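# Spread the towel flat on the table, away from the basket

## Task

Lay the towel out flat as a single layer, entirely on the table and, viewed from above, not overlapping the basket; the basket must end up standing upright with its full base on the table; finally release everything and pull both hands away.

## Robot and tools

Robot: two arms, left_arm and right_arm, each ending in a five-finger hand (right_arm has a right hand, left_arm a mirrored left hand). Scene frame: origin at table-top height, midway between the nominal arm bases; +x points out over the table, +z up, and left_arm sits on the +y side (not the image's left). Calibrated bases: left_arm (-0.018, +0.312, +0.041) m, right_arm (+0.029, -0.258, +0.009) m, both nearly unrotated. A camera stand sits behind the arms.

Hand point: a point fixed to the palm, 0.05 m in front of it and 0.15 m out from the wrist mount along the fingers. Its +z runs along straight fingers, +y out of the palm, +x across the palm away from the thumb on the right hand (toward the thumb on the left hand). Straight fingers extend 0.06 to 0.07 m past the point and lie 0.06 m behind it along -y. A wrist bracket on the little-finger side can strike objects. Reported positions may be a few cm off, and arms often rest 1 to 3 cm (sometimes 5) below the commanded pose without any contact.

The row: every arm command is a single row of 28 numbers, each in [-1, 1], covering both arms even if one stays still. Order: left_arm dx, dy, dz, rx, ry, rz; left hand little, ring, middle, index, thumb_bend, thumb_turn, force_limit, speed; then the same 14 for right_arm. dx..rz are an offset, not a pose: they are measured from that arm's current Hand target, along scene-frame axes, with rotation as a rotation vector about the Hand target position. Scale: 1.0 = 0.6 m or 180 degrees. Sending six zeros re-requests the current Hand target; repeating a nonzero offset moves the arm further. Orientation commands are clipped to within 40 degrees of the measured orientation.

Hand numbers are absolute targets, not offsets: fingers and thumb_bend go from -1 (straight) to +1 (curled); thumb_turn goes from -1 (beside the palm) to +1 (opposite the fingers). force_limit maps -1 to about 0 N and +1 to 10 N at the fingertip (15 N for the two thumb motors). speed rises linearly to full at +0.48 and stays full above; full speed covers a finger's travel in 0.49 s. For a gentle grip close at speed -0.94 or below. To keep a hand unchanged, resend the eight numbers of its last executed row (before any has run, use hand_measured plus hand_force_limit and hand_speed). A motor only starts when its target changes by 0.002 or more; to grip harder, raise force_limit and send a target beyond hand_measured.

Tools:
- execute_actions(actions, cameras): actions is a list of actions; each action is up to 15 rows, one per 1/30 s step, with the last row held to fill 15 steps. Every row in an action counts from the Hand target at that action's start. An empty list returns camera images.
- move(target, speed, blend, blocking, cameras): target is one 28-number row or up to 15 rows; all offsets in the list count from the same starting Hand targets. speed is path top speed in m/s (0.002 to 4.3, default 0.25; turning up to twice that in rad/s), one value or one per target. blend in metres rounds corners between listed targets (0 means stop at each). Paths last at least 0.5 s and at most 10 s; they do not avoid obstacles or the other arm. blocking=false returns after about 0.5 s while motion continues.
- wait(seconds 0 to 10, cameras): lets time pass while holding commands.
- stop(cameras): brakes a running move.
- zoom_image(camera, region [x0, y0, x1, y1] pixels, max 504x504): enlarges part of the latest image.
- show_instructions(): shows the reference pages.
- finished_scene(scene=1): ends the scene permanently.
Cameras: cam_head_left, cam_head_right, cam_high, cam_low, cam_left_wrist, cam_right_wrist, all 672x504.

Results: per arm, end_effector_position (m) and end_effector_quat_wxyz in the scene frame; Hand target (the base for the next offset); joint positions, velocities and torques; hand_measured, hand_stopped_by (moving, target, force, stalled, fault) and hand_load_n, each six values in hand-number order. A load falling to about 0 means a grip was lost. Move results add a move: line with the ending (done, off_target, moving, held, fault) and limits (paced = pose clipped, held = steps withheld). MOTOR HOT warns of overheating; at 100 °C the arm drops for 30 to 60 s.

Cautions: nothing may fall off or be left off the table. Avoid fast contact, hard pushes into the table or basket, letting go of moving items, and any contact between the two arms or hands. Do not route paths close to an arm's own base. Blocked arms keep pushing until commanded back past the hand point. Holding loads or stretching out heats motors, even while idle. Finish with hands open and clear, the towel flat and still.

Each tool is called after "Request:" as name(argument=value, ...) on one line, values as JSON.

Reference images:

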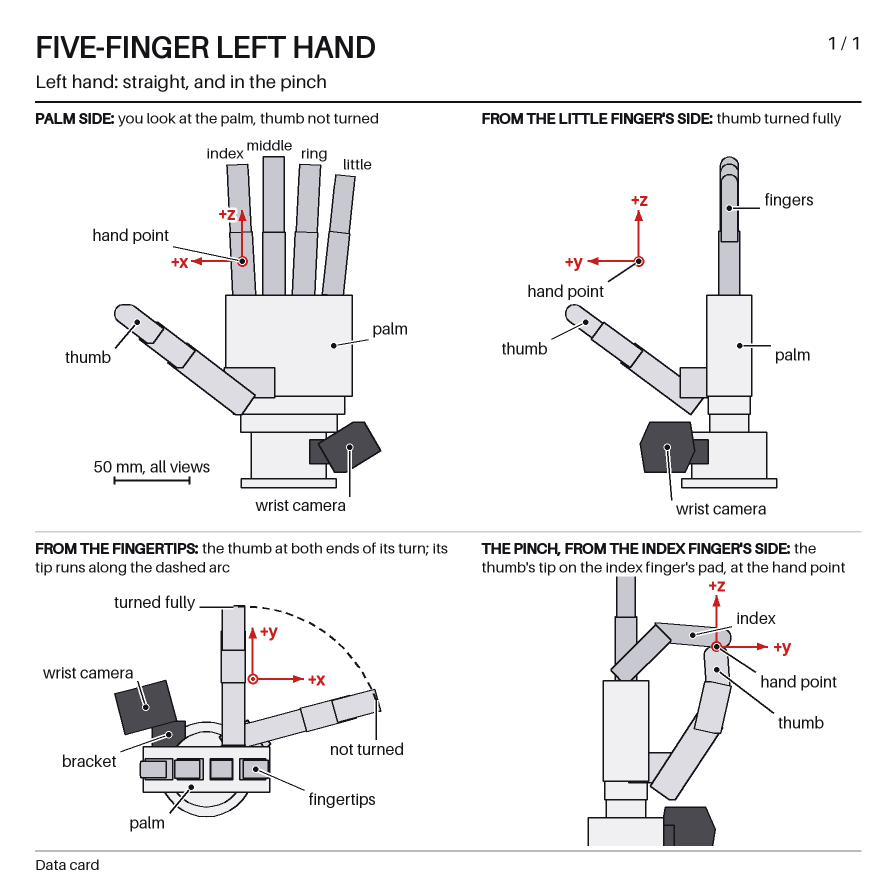

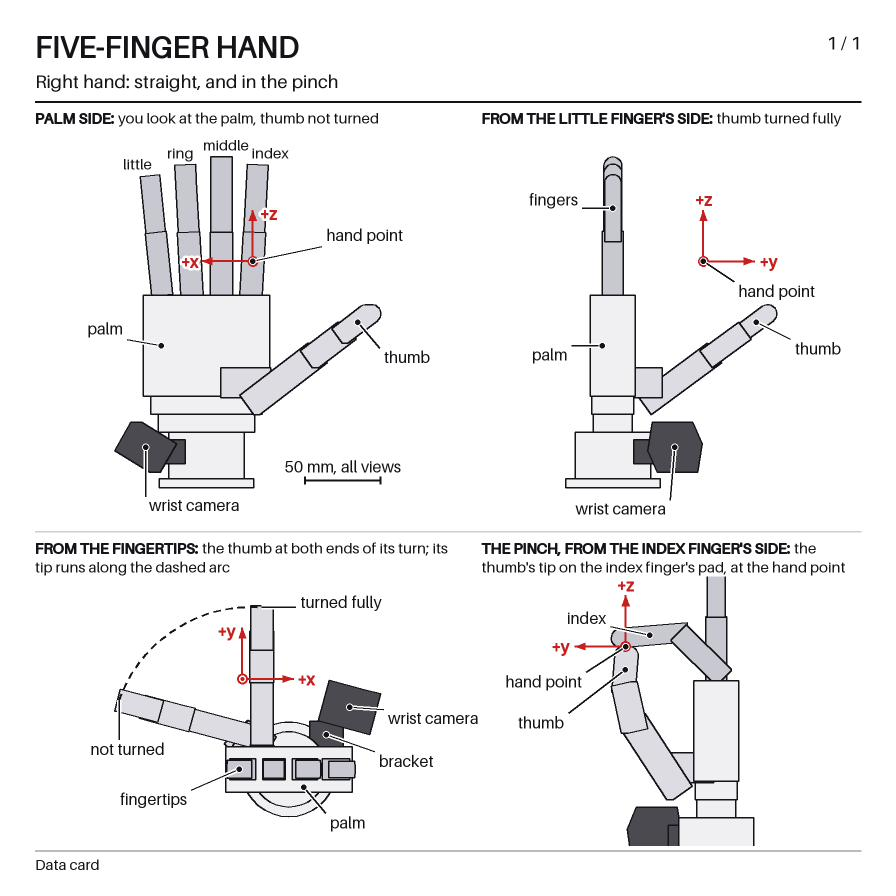

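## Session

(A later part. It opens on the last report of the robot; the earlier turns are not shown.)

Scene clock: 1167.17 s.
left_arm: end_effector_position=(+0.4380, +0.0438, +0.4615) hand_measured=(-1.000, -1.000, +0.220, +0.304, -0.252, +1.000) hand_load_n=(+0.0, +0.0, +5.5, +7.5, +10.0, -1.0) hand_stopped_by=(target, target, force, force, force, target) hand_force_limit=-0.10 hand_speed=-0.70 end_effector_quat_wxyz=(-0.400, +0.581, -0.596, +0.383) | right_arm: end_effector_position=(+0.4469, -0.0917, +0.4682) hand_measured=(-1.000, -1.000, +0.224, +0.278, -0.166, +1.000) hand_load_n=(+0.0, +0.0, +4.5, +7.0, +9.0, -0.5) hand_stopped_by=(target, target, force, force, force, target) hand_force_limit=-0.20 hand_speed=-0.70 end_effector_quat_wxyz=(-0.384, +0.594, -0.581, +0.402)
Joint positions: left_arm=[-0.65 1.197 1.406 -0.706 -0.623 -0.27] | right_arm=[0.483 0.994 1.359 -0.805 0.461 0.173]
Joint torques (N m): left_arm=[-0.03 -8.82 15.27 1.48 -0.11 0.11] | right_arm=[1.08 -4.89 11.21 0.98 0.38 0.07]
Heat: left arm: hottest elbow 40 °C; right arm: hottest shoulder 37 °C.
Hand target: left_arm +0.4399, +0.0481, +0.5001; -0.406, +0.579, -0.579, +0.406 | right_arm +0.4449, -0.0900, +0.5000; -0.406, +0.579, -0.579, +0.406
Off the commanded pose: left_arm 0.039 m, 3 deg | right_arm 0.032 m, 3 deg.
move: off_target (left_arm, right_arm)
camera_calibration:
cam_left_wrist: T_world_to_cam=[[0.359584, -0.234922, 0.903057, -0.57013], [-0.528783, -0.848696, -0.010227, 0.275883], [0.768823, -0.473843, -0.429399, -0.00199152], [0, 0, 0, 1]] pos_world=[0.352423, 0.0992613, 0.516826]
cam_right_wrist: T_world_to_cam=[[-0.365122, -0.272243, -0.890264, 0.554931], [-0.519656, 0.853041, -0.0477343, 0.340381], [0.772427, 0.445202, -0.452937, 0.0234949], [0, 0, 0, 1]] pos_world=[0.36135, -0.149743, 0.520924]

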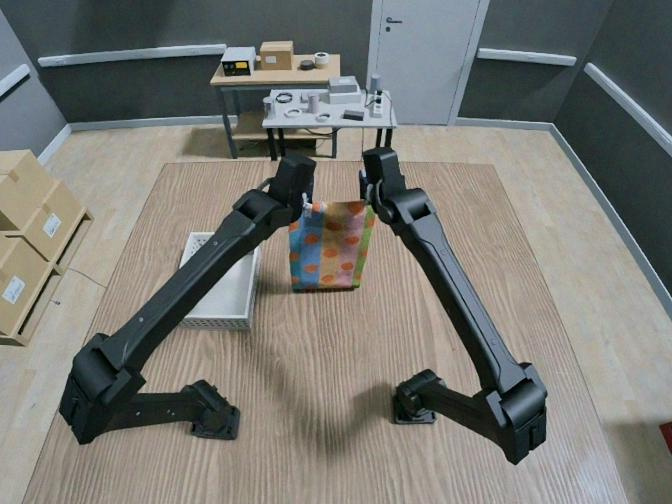

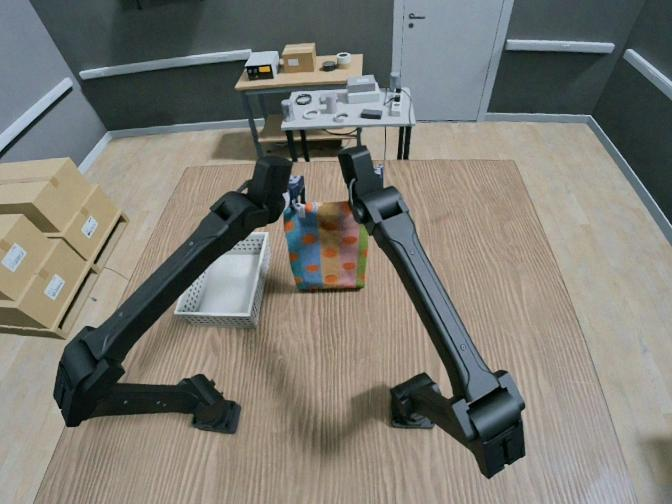

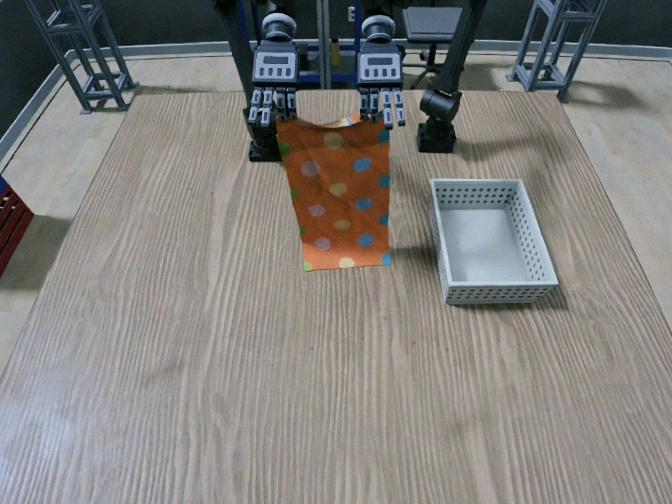

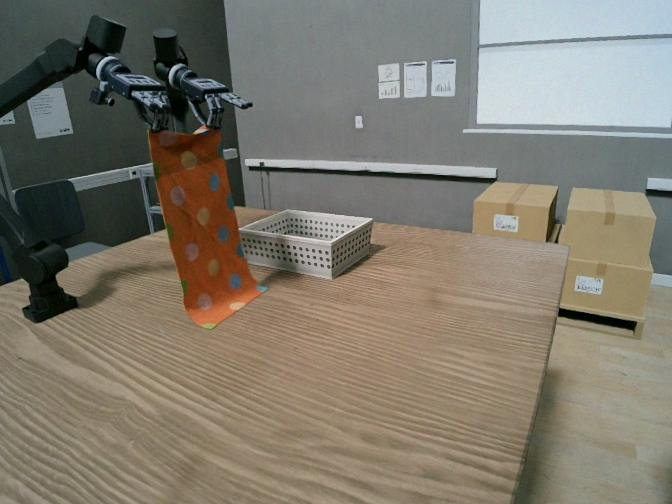

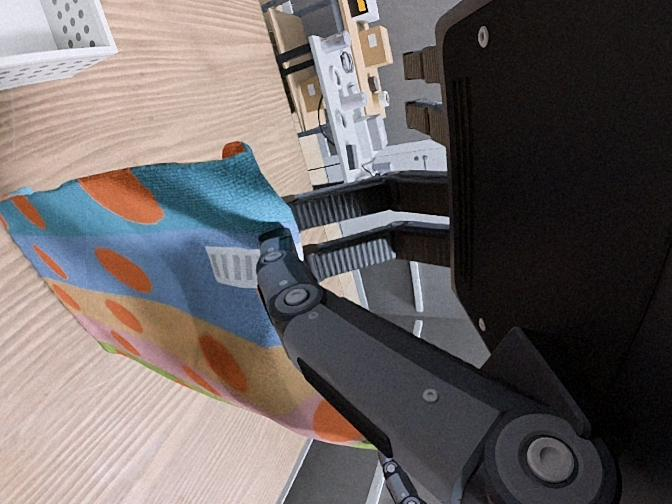

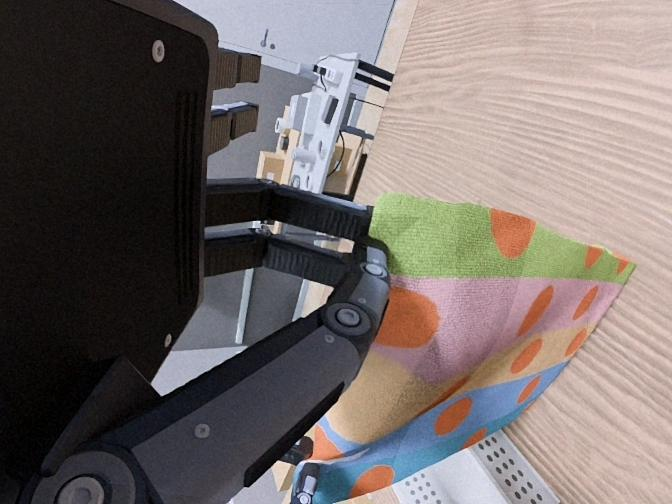

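Request:
move(target=[[-0.05, 0.0065, 0.058, 0, 0, 0, -1, -1, 0.5, 0.5, 0.0, 1, -0.1, -0.7, -0.058, -0.01, 0.058, 0, 0, 0, -1, -1, 0.5, 0.5, 0.0, 1, -0.2, -0.7],[-0.1165, 0.0065, 0.058, 0, 0, 0, -1, -1, 0.5, 0.5, 0.0, 1, -0.1, -0.7, -0.125, -0.01, 0.058, 0, 0, 0, -1, -1, 0.5, 0.5, 0.0, 1, -0.2, -0.7]], speed=0.1, blend=0.02, cameras=["all"])

Request:
zoom_image(camera="cam_high", region=[220, 60, 440, 300])

Scene clock: 1213.43 s.
left_arm: end_effector_position=(+0.3737, +0.0495, +0.5102) hand_measured=(-1.000, -1.000, +0.220, +0.304, -0.252, +1.000) hand_load_n=(+0.0, +0.0, +6.0, +7.5, +10.0, -1.0) hand_stopped_by=(target, target, force, force, force, target) hand_force_limit=-0.10 hand_speed=-0.70 end_effector_quat_wxyz=(-0.406, +0.577, -0.594, +0.388) | right_arm: end_effector_position=(+0.3738, -0.0948, +0.5119) hand_measured=(-1.000, -1.000, +0.224, +0.278, -0.166, +1.000) hand_load_n=(+0.0, +0.0, +4.5, +7.0, +9.0, +0.0) hand_stopped_by=(target, target, force, force, force, target) hand_force_limit=-0.20 hand_speed=-0.70 end_effector_quat_wxyz=(-0.389, +0.591, -0.579, +0.404)
Joint positions: left_arm=[-0.761 1.1 1.464 -0.881 -0.725 -0.324] | right_arm=[0.621 0.89 1.43 -1 0.586 0.239]
Joint torques (N m): left_arm=[-1.03 -6.89 13.18 1.37 -0.51 -0.02] | right_arm=[0.73 -2.2 9.87 0.81 0.48 0.05]
Heat: left arm: hottest elbow 47 °C; right arm: hottest elbow 48 °C.
Hand target: left_arm +0.3701, +0.0521, +0.5348; -0.406, +0.579, -0.579, +0.406 | right_arm +0.3699, -0.0959, +0.5347; -0.406, +0.579, -0.579, +0.406
Off the commanded pose: left_arm 0.025 m, 3 deg | right_arm 0.023 m, 2 deg.
move: off_target (left_arm, right_arm)
camera_calibration:
cam_left_wrist: T_world_to_cam=[[0.343293, -0.236789, 0.90889, -0.586499], [-0.530106, -0.847681, -0.0206178, 0.252966], [0.77533, -0.47473, -0.416526, 0.0621444], [0, 0, 0, 1]] pos_world=[0.287258, 0.10506, 0.564164]
cam_right_wrist: T_world_to_cam=[[-0.352799, -0.268914, -0.896225, 0.565109], [-0.520026, 0.852619, -0.0511218, 0.309003], [0.777886, 0.448024, -0.440645, 0.09296], [0, 0, 0, 1]] pos_world=[0.287747, -0.153144, 0.563224]

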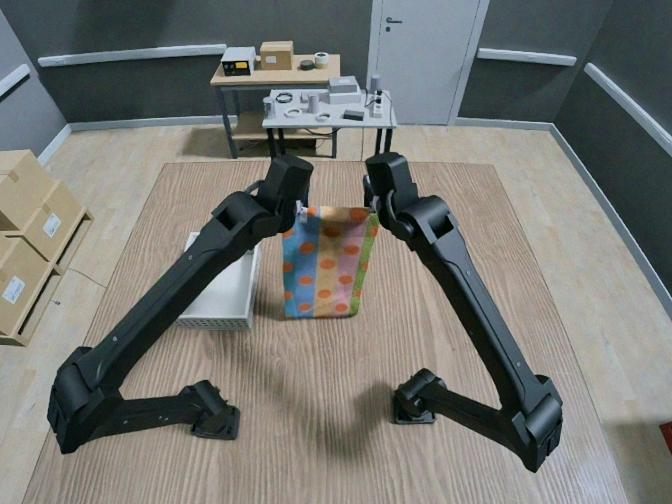

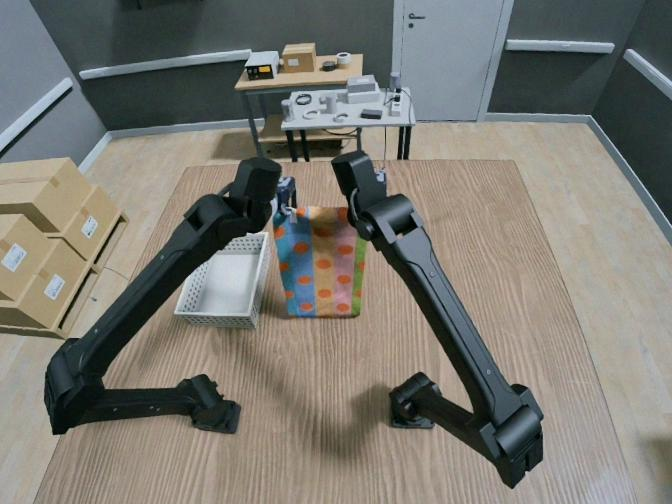

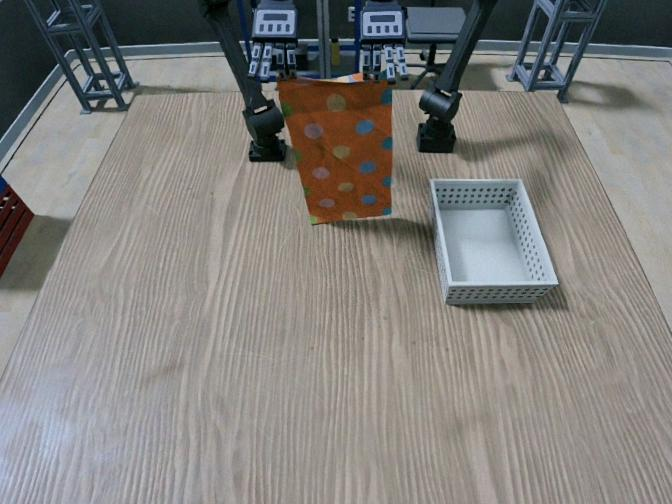

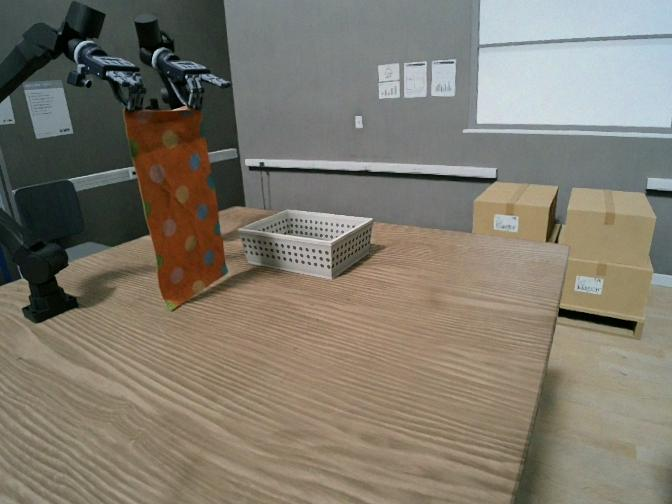

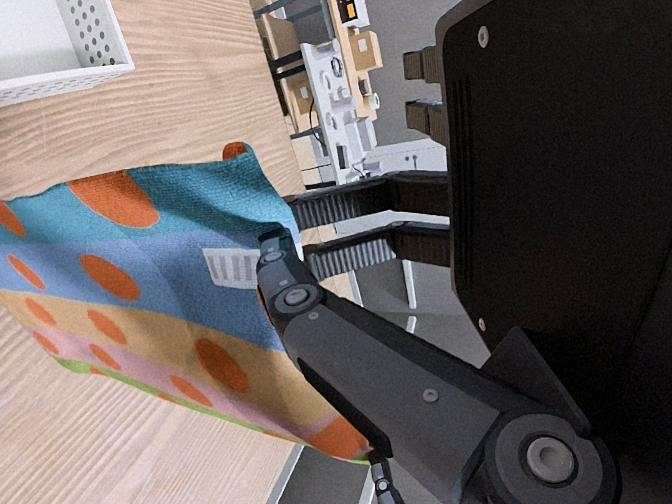

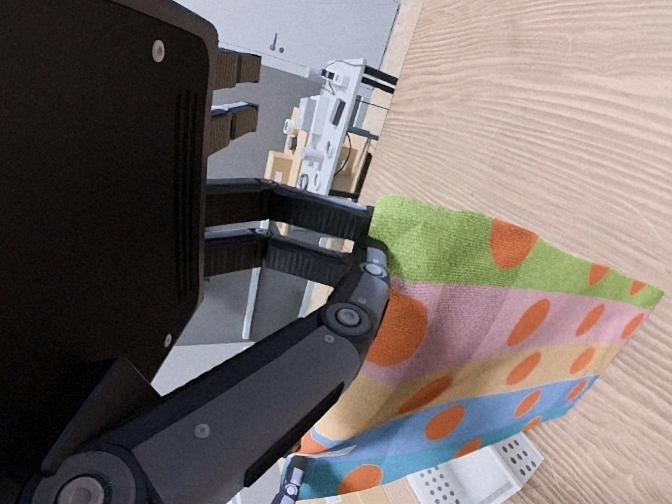

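Scaled by 2.100 from the camera's 672x504 image, which has a finer 960x720 frame.

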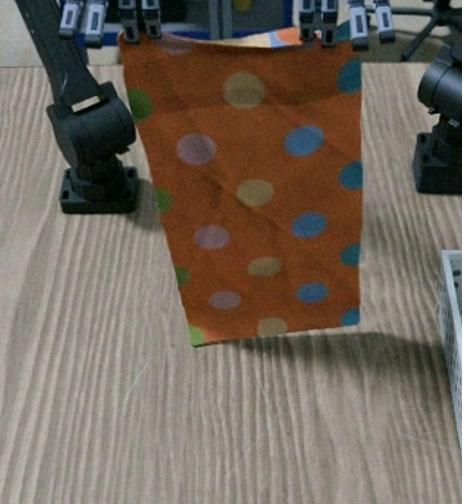

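Request:
move(target=[[0, 0, 0.05, 0, 0, 0, -1, -1, 0.5, 0.5, 0.0, 1, -0.1, -0.7, 0, -0.01, 0.08, 0, 0, 0, -1, -1, 0.5, 0.5, 0.0, 1, -0.2, -0.7]], speed=0.06, cameras=["cam_high","cam_low","cam_head_left", "cam_head_right"])

Request:
zoom_image(camera="cam_high", region=[240, 30, 440, 260])

Request:
zoom_image(camera="cam_low", region=[60, 60, 300, 340])

Scene clock: 1243.07 s.
left_arm: end_effector_position=(+0.3688, +0.0541, +0.5418) hand_measured=(-1.000, -1.000, +0.220, +0.304, -0.252, +1.000) hand_load_n=(+0.0, +0.0, +5.5, +7.5, +10.5, -0.5) hand_stopped_by=(target, target, force, force, force, target) hand_force_limit=-0.10 hand_speed=-0.70 end_effector_quat_wxyz=(-0.404, +0.579, -0.590, +0.393) | right_arm: end_effector_position=(+0.3695, -0.0958, +0.5597) hand_measured=(-1.000, -1.000, +0.224, +0.278, -0.166, +1.000) hand_load_n=(+0.0, +0.0, +4.5, +7.0, +8.5, +0.0) hand_stopped_by=(target, target, force, force, force, target) hand_force_limit=-0.20 hand_speed=-0.70 end_effector_quat_wxyz=(-0.395, +0.592, -0.578, +0.400)
Joint positions: left_arm=[-0.761 1.11 1.555 -0.954 -0.725 -0.33] | right_arm=[0.618 0.947 1.603 -1.11 0.571 0.239]
Joint torques (N m): left_arm=[-0.97 -5.25 14.38 1.24 -0.52 0.04] | right_arm=[-0.38 -1.44 10.19 0.8 0.36 -0.07]
Heat: left arm: hottest elbow 52 °C; right arm: hottest elbow 46 °C.
Hand target: left_arm +0.3701, +0.0521, +0.5648; -0.406, +0.579, -0.579, +0.406 | right_arm +0.3699, -0.1019, +0.5827; -0.406, +0.579, -0.579, +0.406
Off the commanded pose: left_arm 0.023 m, 2 deg | right_arm 0.024 m, 2 deg.
move: off_target (left_arm, right_arm)
Images, in order (width x height): cam_head_left 672x504, cam_head_right 672x504, cam_high 672x504, cam_low 672x504.

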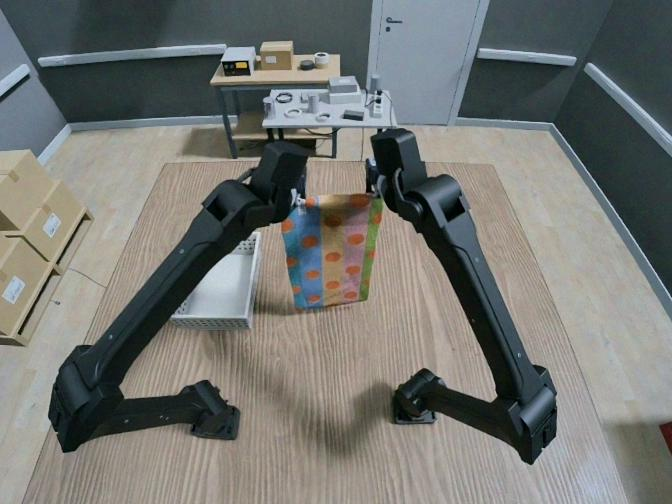

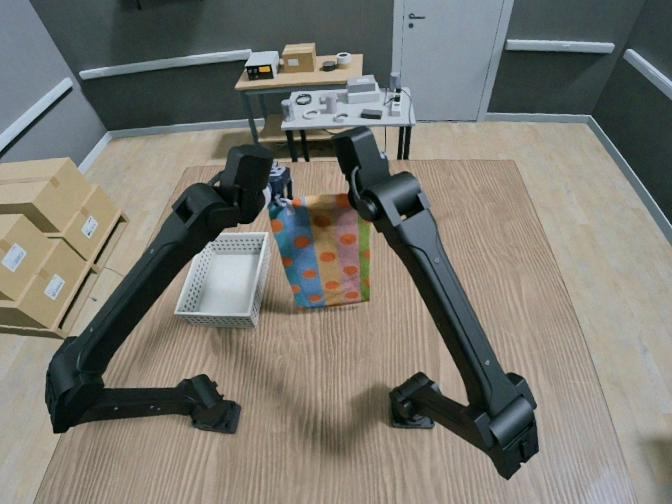

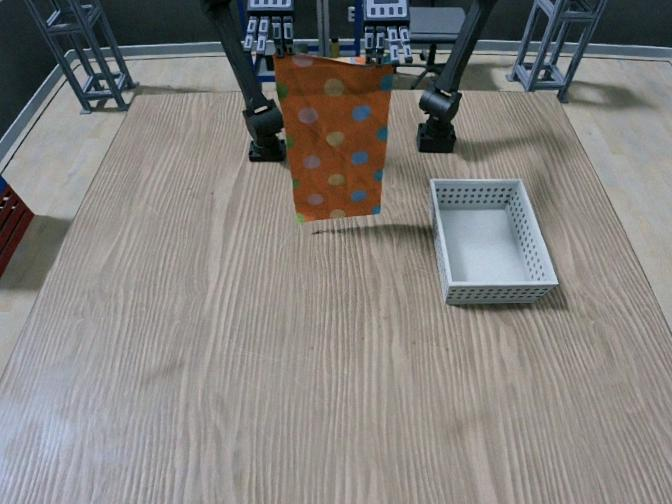

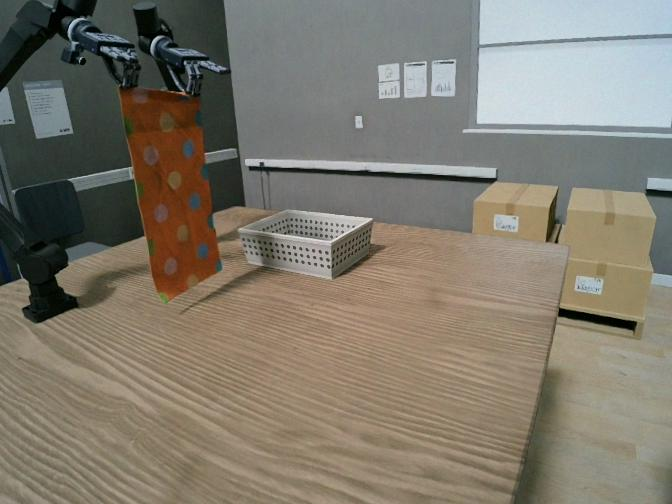

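Scaled by 2.191 from the camera's 672x504 image, which has a finer 960x720 frame.

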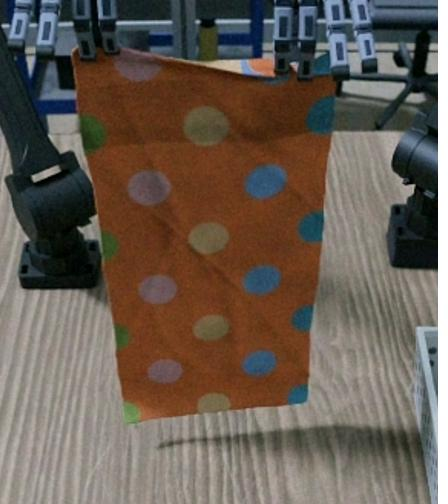

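Scaled by 1.800 from the camera's 672x504 image, which has a finer 960x720 frame.

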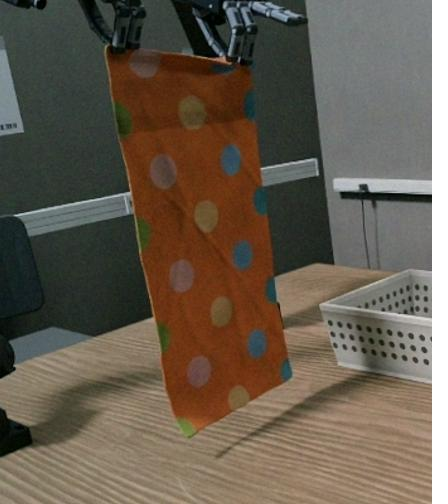

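Request:
move(target=[[0, 0, -0.05, 0, 0, 0, -1, -1, 0.5, 0.5, 0.0, 1, -0.1, -0.7, 0.01, 0.0, -0.05, 0, 0, 0, -1, -1, 0.5, 0.5, 0.0, 1, -0.2, -0.7], [0.33, 0.0467, -0.40, 0, 0, 0, -1, -1, 0.5, 0.5, 0.0, 1, -0.1, -0.7, 0.34, 0.0467, -0.408, 0, 0, 0, -1, -1, 0.5, 0.5, 0.0, 1, -0.2, -0.7]], speed=0.12, blend=0.015, cameras=["cam_high","cam_low","cam_head_left", "cam_left_wrist", "cam_right_wrist"])

Scene clock: 1270.20 s.
left_arm: end_effector_position=(+0.5603, +0.0766, +0.3182) hand_measured=(-1.000, -1.000, +0.220, +0.304, -0.252, +1.000) hand_load_n=(+0.0, -0.5, +6.0, +7.5, +10.5, -0.5) hand_stopped_by=(target, target, force, force, force, target) hand_force_limit=-0.10 hand_speed=-0.70 end_effector_quat_wxyz=(-0.398, +0.582, -0.585, +0.401) | right_arm: end_effector_position=(+0.5697, -0.0686, +0.3388) hand_measured=(-1.000, -1.000, +0.224, +0.278, -0.166, +1.000) hand_load_n=(+0.0, +0.0, +4.5, +7.0, +8.5, +0.0) hand_stopped_by=(target, target, force, force, force, target) hand_force_limit=-0.20 hand_speed=-0.70 end_effector_quat_wxyz=(-0.407, +0.580, -0.582, +0.399)
Joint positions: left_arm=[-0.426 1.402 1.185 -0.189 -0.414 -0.173] | right_arm=[0.384 1.235 1.159 -0.307 0.358 0.151]
Joint torques (N m): left_arm=[-0.15 -10.11 11.54 2.76 -0.1 0.16] | right_arm=[-0.26 -8.76 7.58 1.88 0.17 -0.21]
Heat: left arm: hottest elbow 52 °C; right arm: hottest elbow 43 °C.
Hand target: left_arm +0.5680, +0.0799, +0.3247; -0.406, +0.579, -0.580, +0.406 | right_arm +0.5739, -0.0740, +0.3380; -0.406, +0.579, -0.579, +0.406
Off the commanded pose: left_arm 0.011 m, 1 deg | right_arm 0.007 m, 1 deg.
move: off_target (left_arm)
camera_calibration:
cam_left_wrist: T_world_to_cam=[[0.33508, -0.203934, 0.919855, -0.471026], [-0.529597, -0.848235, 0.00486282, 0.362561], [0.779261, -0.488782, -0.392229, -0.158524], [0, 0, 0, 1]] pos_world=[0.473374, 0.133995, 0.369335]
cam_right_wrist: T_world_to_cam=[[-0.333423, -0.236822, -0.912549, 0.482791], [-0.521584, 0.852648, -0.0307027, 0.373597], [0.785353, 0.465733, -0.407814, -0.161589], [0, 0, 0, 1]] pos_world=[0.48274, -0.128954, 0.386142]
Images, in order (width x height): cam_head_left 672x504, cam_high 672x504, cam_low 672x504, cam_left_wrist 672x504, cam_right_wrist 672x504.

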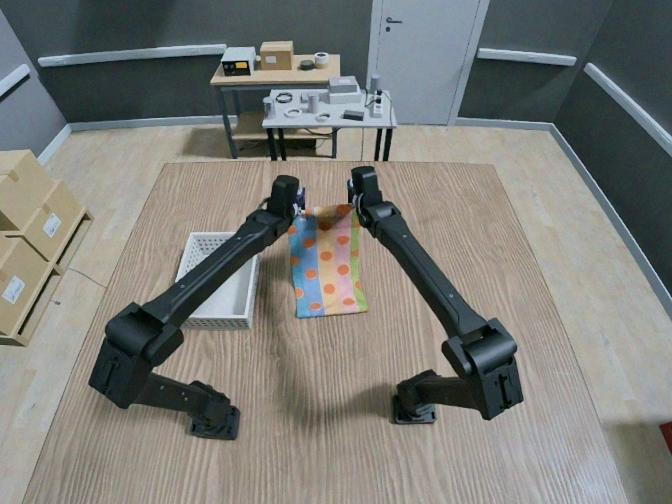

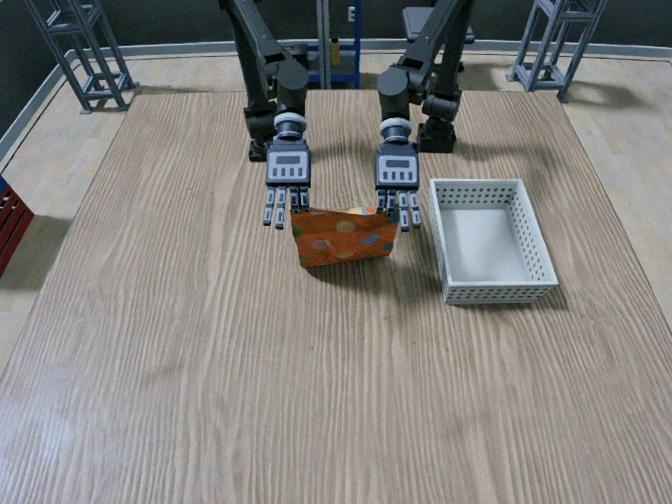

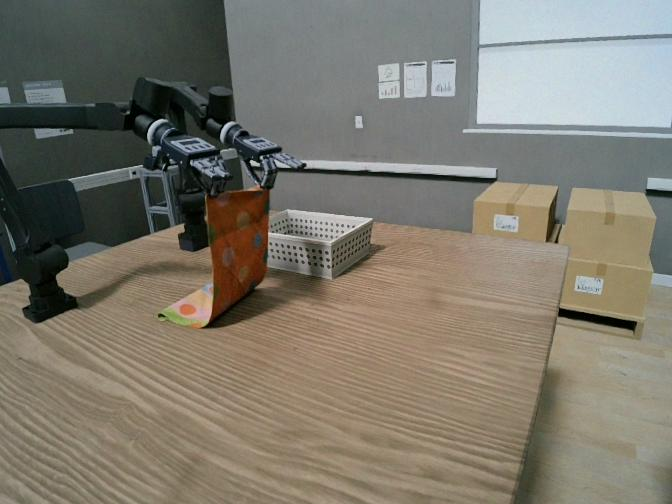

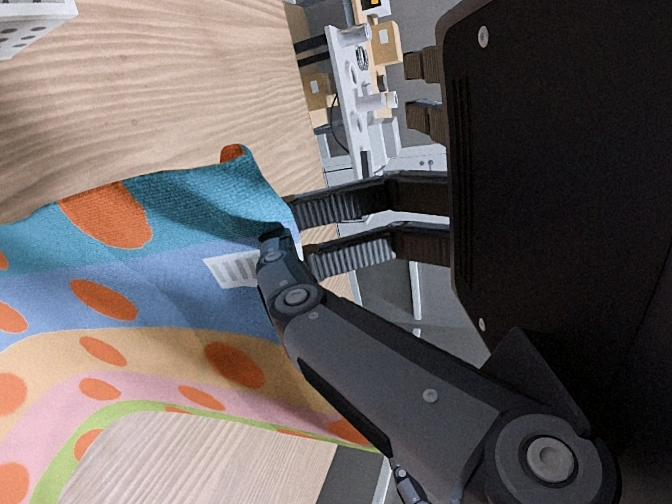

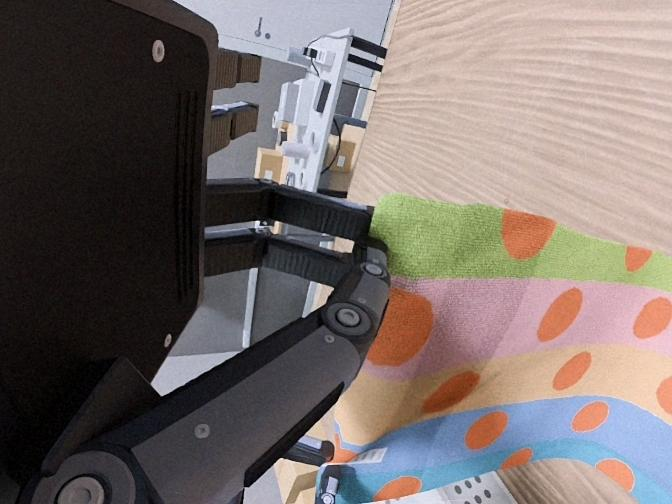

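Request:
move(target=[[0.33, 0.0467, -0.333, 0, 0, 0, -1, -1, 0.5, 0.5, 0.0, 1, -0.1, -0.7, 0.33, 0.043, -0.355, 0, 0, 0, -1, -1, 0.5, 0.5, 0.0, 1, -0.2, -0.7]], speed=0.12, cameras=["cam_high","cam_low","cam_head_left", "cam_left_wrist", "cam_right_wrist"])

Scene clock: 1288.23 s.
left_arm: end_effector_position=(+0.7413, +0.1039, +0.1021) hand_measured=(-1.000, -1.000, +0.220, +0.304, -0.252, +1.000) hand_load_n=(-0.5, +0.0, +6.0, +8.0, +10.0, -0.5) hand_stopped_by=(target, target, force, force, force, target) hand_force_limit=-0.10 hand_speed=-0.70 end_effector_quat_wxyz=(-0.388, +0.587, -0.594, +0.390) | right_arm: end_effector_position=(+0.7472, -0.0444, +0.1015) hand_measured=(-1.000, -1.000, +0.224, +0.278, -0.166, +1.000) hand_load_n=(+0.0, +0.0, +4.0, +7.0, +9.0, +0.0) hand_stopped_by=(target, target, force, force, force, target) hand_force_limit=-0.20 hand_speed=-0.70 end_effector_quat_wxyz=(-0.391, +0.593, -0.587, +0.389)
Joint positions: left_arm=[-0.258 2.025 1.418 0.186 -0.254 -0.108] | right_arm=[0.305 1.897 1.304 0.172 0.28 0.121]
Joint torques (N m): left_arm=[0.15 -16.03 13.55 2.81 -0.08 0.17] | right_arm=[-0.62 -16.97 10.28 1.91 0.24 -0.2]
Heat: left arm: hottest elbow 51 °C; right arm: hottest elbow 42 °C.
Hand target: left_arm +0.7660, +0.1080, +0.1248; -0.406, +0.579, -0.579, +0.406 | right_arm +0.7718, -0.0482, +0.1248; -0.406, +0.579, -0.579, +0.406
Off the commanded pose: left_arm 0.034 m, 3 deg | right_arm 0.034 m, 3 deg.
move: off_target (left_arm, right_arm)
camera_calibration:
cam_left_wrist: T_world_to_cam=[[0.366917, -0.209906, 0.906262, -0.348772], [-0.531893, -0.846593, 0.0192607, 0.482765], [0.763192, -0.489102, -0.422277, -0.355954], [0, 0, 0, 1]] pos_world=[0.656411, 0.161398, 0.156469]
cam_right_wrist: T_world_to_cam=[[-0.373214, -0.248847, -0.893748, 0.358497], [-0.525533, 0.850596, -0.0173786, 0.439809], [0.764543, 0.463208, -0.448232, -0.389538], [0, 0, 0, 1]] pos_world=[0.662749, -0.104451, 0.153446]
Images, in order (width x height): cam_head_left 672x504, cam_high 672x504, cam_low 672x504, cam_left_wrist 672x504, cam_right_wrist 672x504.

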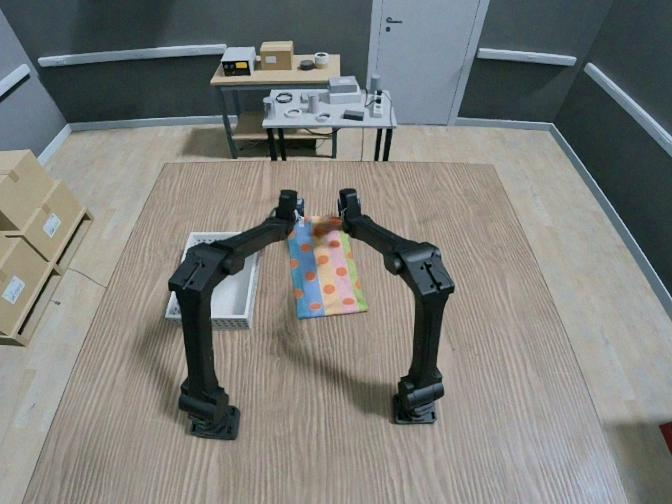

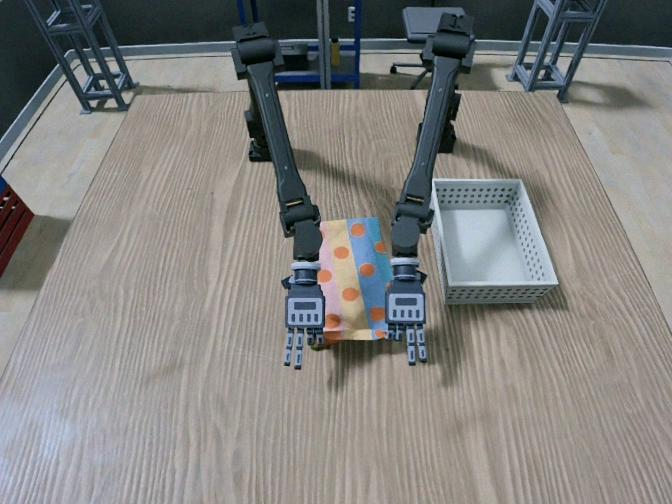

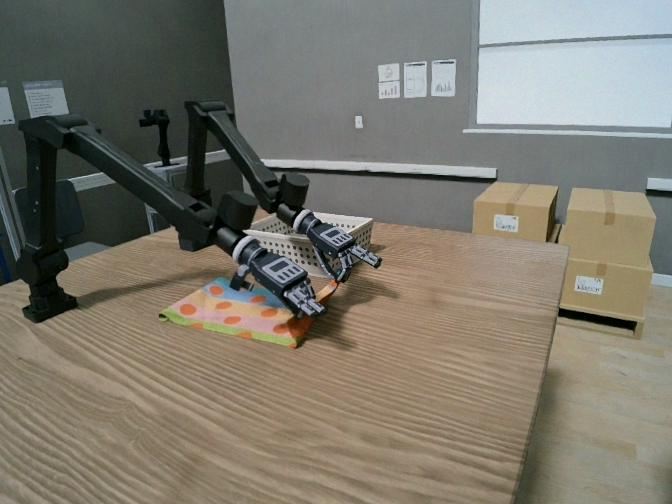

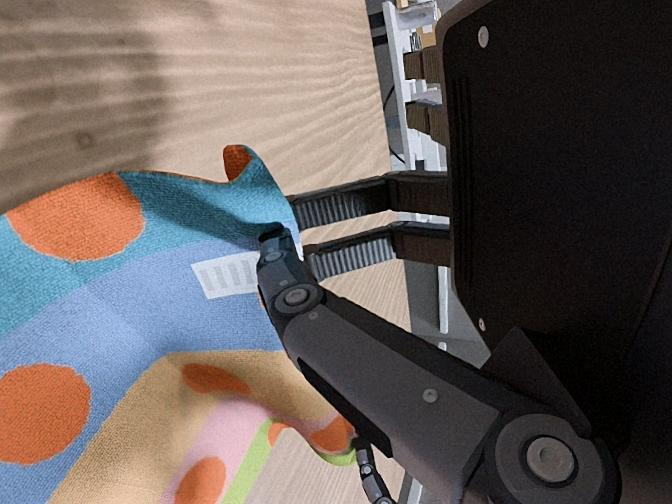

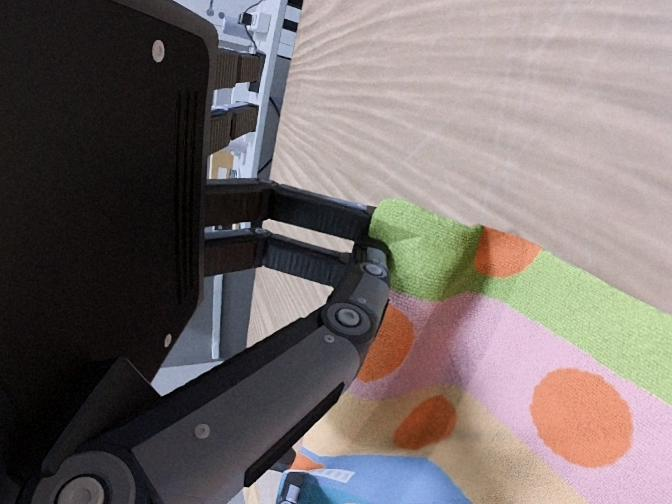

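Request:
zoom_image(camera="cam_high", region=[260, 190, 460, 380])

Request:
zoom_image(camera="cam_head_left", region=[250, 180, 410, 340])

Request:
zoom_image(camera="cam_low", region=[140, 220, 400, 370])

Scaled by 2.520 from the camera's 672x504 image, which has a finer 960x720 frame.

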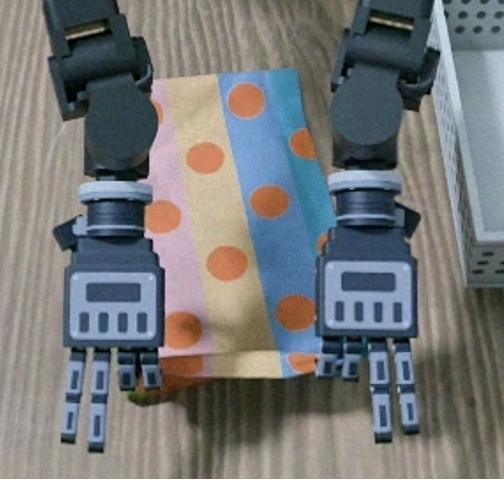

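Scaled by 3.150 from the camera's 672x504 image, which has a finer 960x720 frame.

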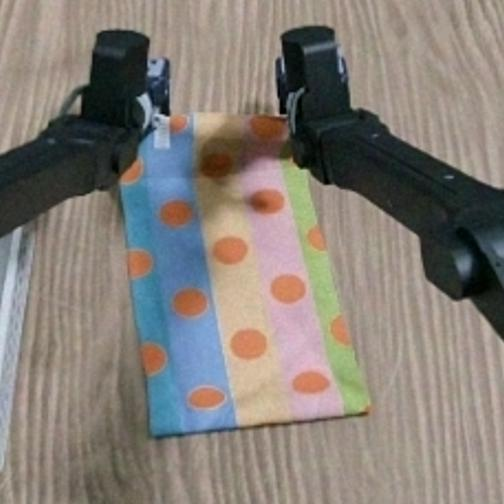

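Scaled by 1.938 from the camera's 672x504 image, which has a finer 960x720 frame.

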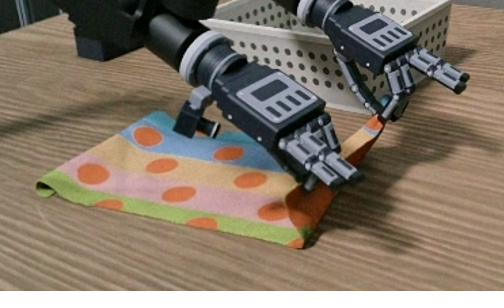

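Request:
move(target=[[0.12, 0.0167, -0.10, 0, 0, 0, -1, -1, 0.5, 0.5, 0.0, 1, -0.1, -0.7, 0.12, 0.02, -0.10, 0, 0, 0, -1, -1, 0.5, 0.5, 0.0, 1, -0.2, -0.7]], speed=0.1, cameras=["cam_high","cam_low","cam_head_left", "cam_left_wrist", "cam_right_wrist"])

Request:
zoom_image(camera="cam_low", region=[140, 220, 400, 370])

Request:
zoom_image(camera="cam_high", region=[260, 190, 460, 380])

Scene clock: 1313.30 s.
left_arm: end_effector_position=(+0.8165, +0.1121, +0.0499) hand_measured=(-1.000, -1.000, +0.220, +0.304, -0.252, +1.000) hand_load_n=(+0.0, +0.0, +5.5, +8.0, +10.0, -0.5) hand_stopped_by=(target, target, force, force, force, target) hand_force_limit=-0.10 hand_speed=-0.70 end_effector_quat_wxyz=(-0.392, +0.585, -0.589, +0.396) | right_arm: end_effector_position=(+0.8213, -0.0337, +0.0480) hand_measured=(-1.000, -1.000, +0.224, +0.278, -0.166, +1.000) hand_load_n=(+0.0, +0.0, +4.5, +7.0, +9.0, +0.0) hand_stopped_by=(target, target, force, force, force, target) hand_force_limit=-0.20 hand_speed=-0.70 end_effector_quat_wxyz=(-0.393, +0.590, -0.587, +0.392)
Joint positions: left_arm=[-0.216 2.255 1.661 0.196 -0.216 -0.092] | right_arm=[0.287 2.134 1.534 0.191 0.269 0.113]
Joint torques (N m): left_arm=[0.09 -18.08 13.78 2.21 -0.02 0.15] | right_arm=[-0.15 -19.55 10.3 1.73 0.13 -0.19]
Heat: left arm: hottest elbow 53 °C; right arm: hottest elbow 43 °C.
Hand target: left_arm +0.8381, +0.1181, +0.0651; -0.406, +0.579, -0.579, +0.406 | right_arm +0.8440, -0.0361, +0.0651; -0.406, +0.579, -0.579, +0.406
Off the commanded pose: left_arm 0.027 m, 2 deg | right_arm 0.028 m, 3 deg.
move: off_target (left_arm, right_arm)
camera_calibration:
cam_left_wrist: T_world_to_cam=[[0.35135, -0.204822, 0.913565, -0.31572], [-0.531588, -0.846877, 0.0145743, 0.530665], [0.770693, -0.490761, -0.406431, -0.438202], [0, 0, 0, 1]] pos_world=[0.730743, 0.16969, 0.102597]
cam_right_wrist: T_world_to_cam=[[-0.366165, -0.247501, -0.897032, 0.335386], [-0.522431, 0.852399, -0.0219317, 0.466454], [0.770058, 0.460607, -0.441421, -0.479902], [0, 0, 0, 1]] pos_world=[0.736049, -0.0935506, 0.0992437]
Images, in order (width x height): cam_head_left 672x504, cam_high 672x504, cam_low 672x504, cam_left_wrist 672x504, cam_right_wrist 672x504.

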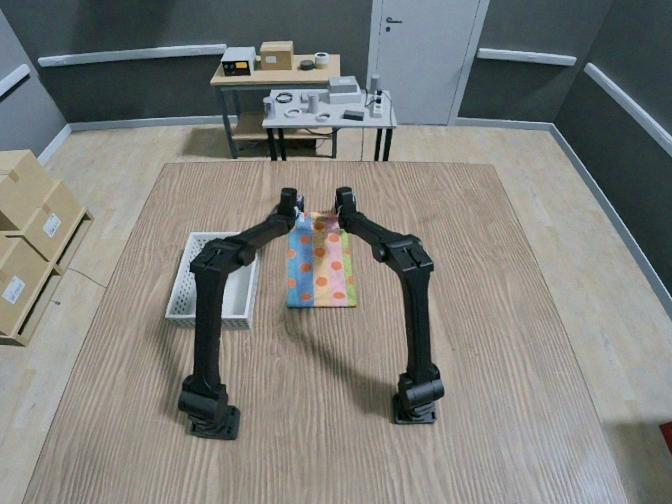

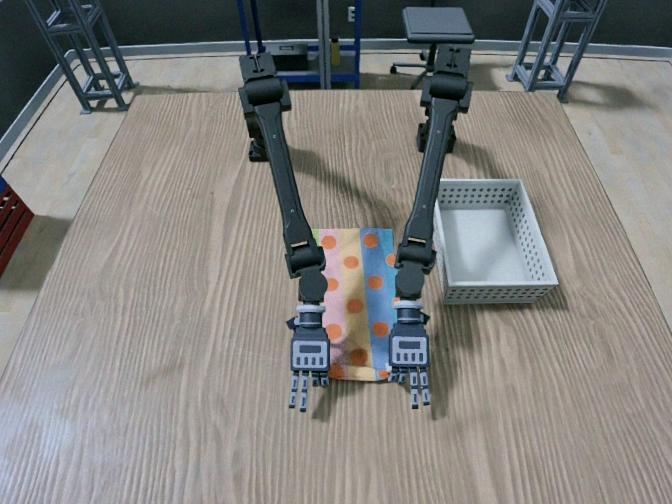

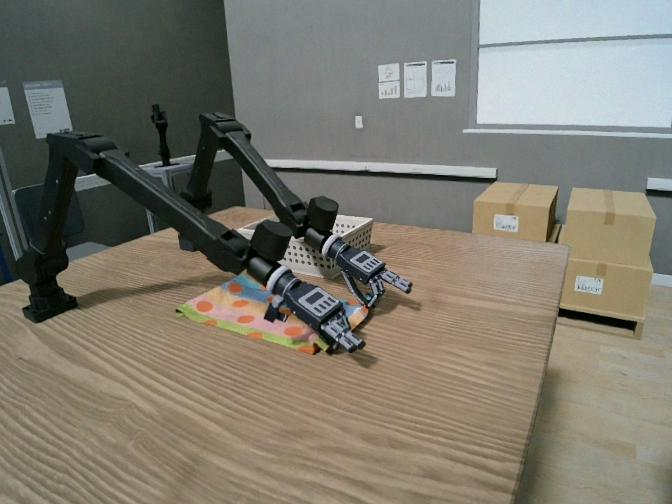

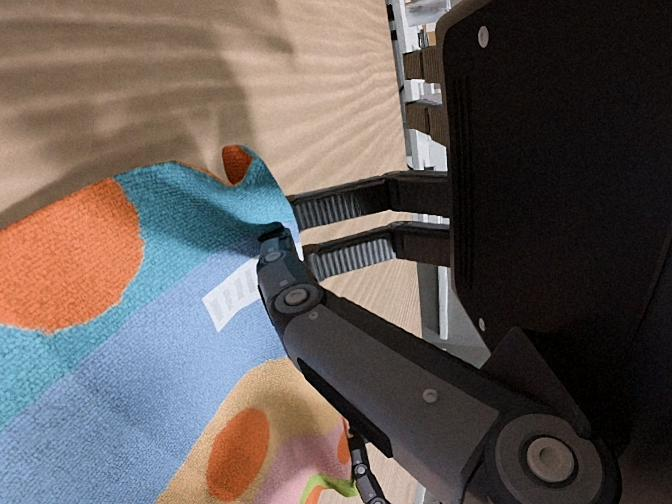

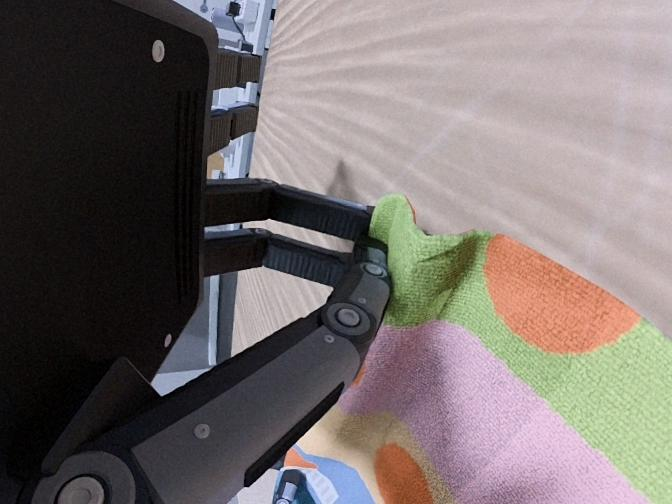

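Scaled by 1.938 from the camera's 672x504 image, which has a finer 960x720 frame.

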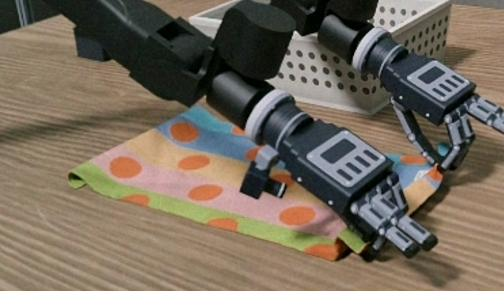

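Scaled by 2.520 from the camera's 672x504 image, which has a finer 960x720 frame.

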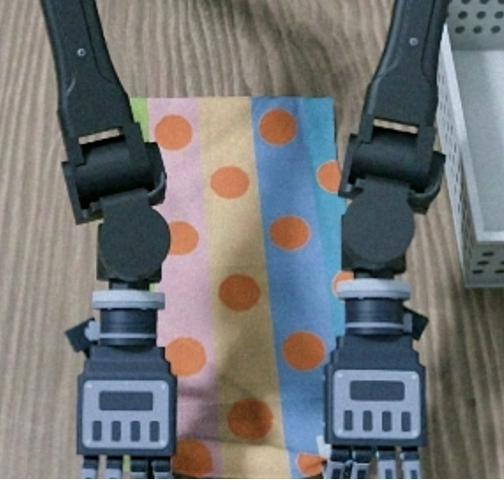

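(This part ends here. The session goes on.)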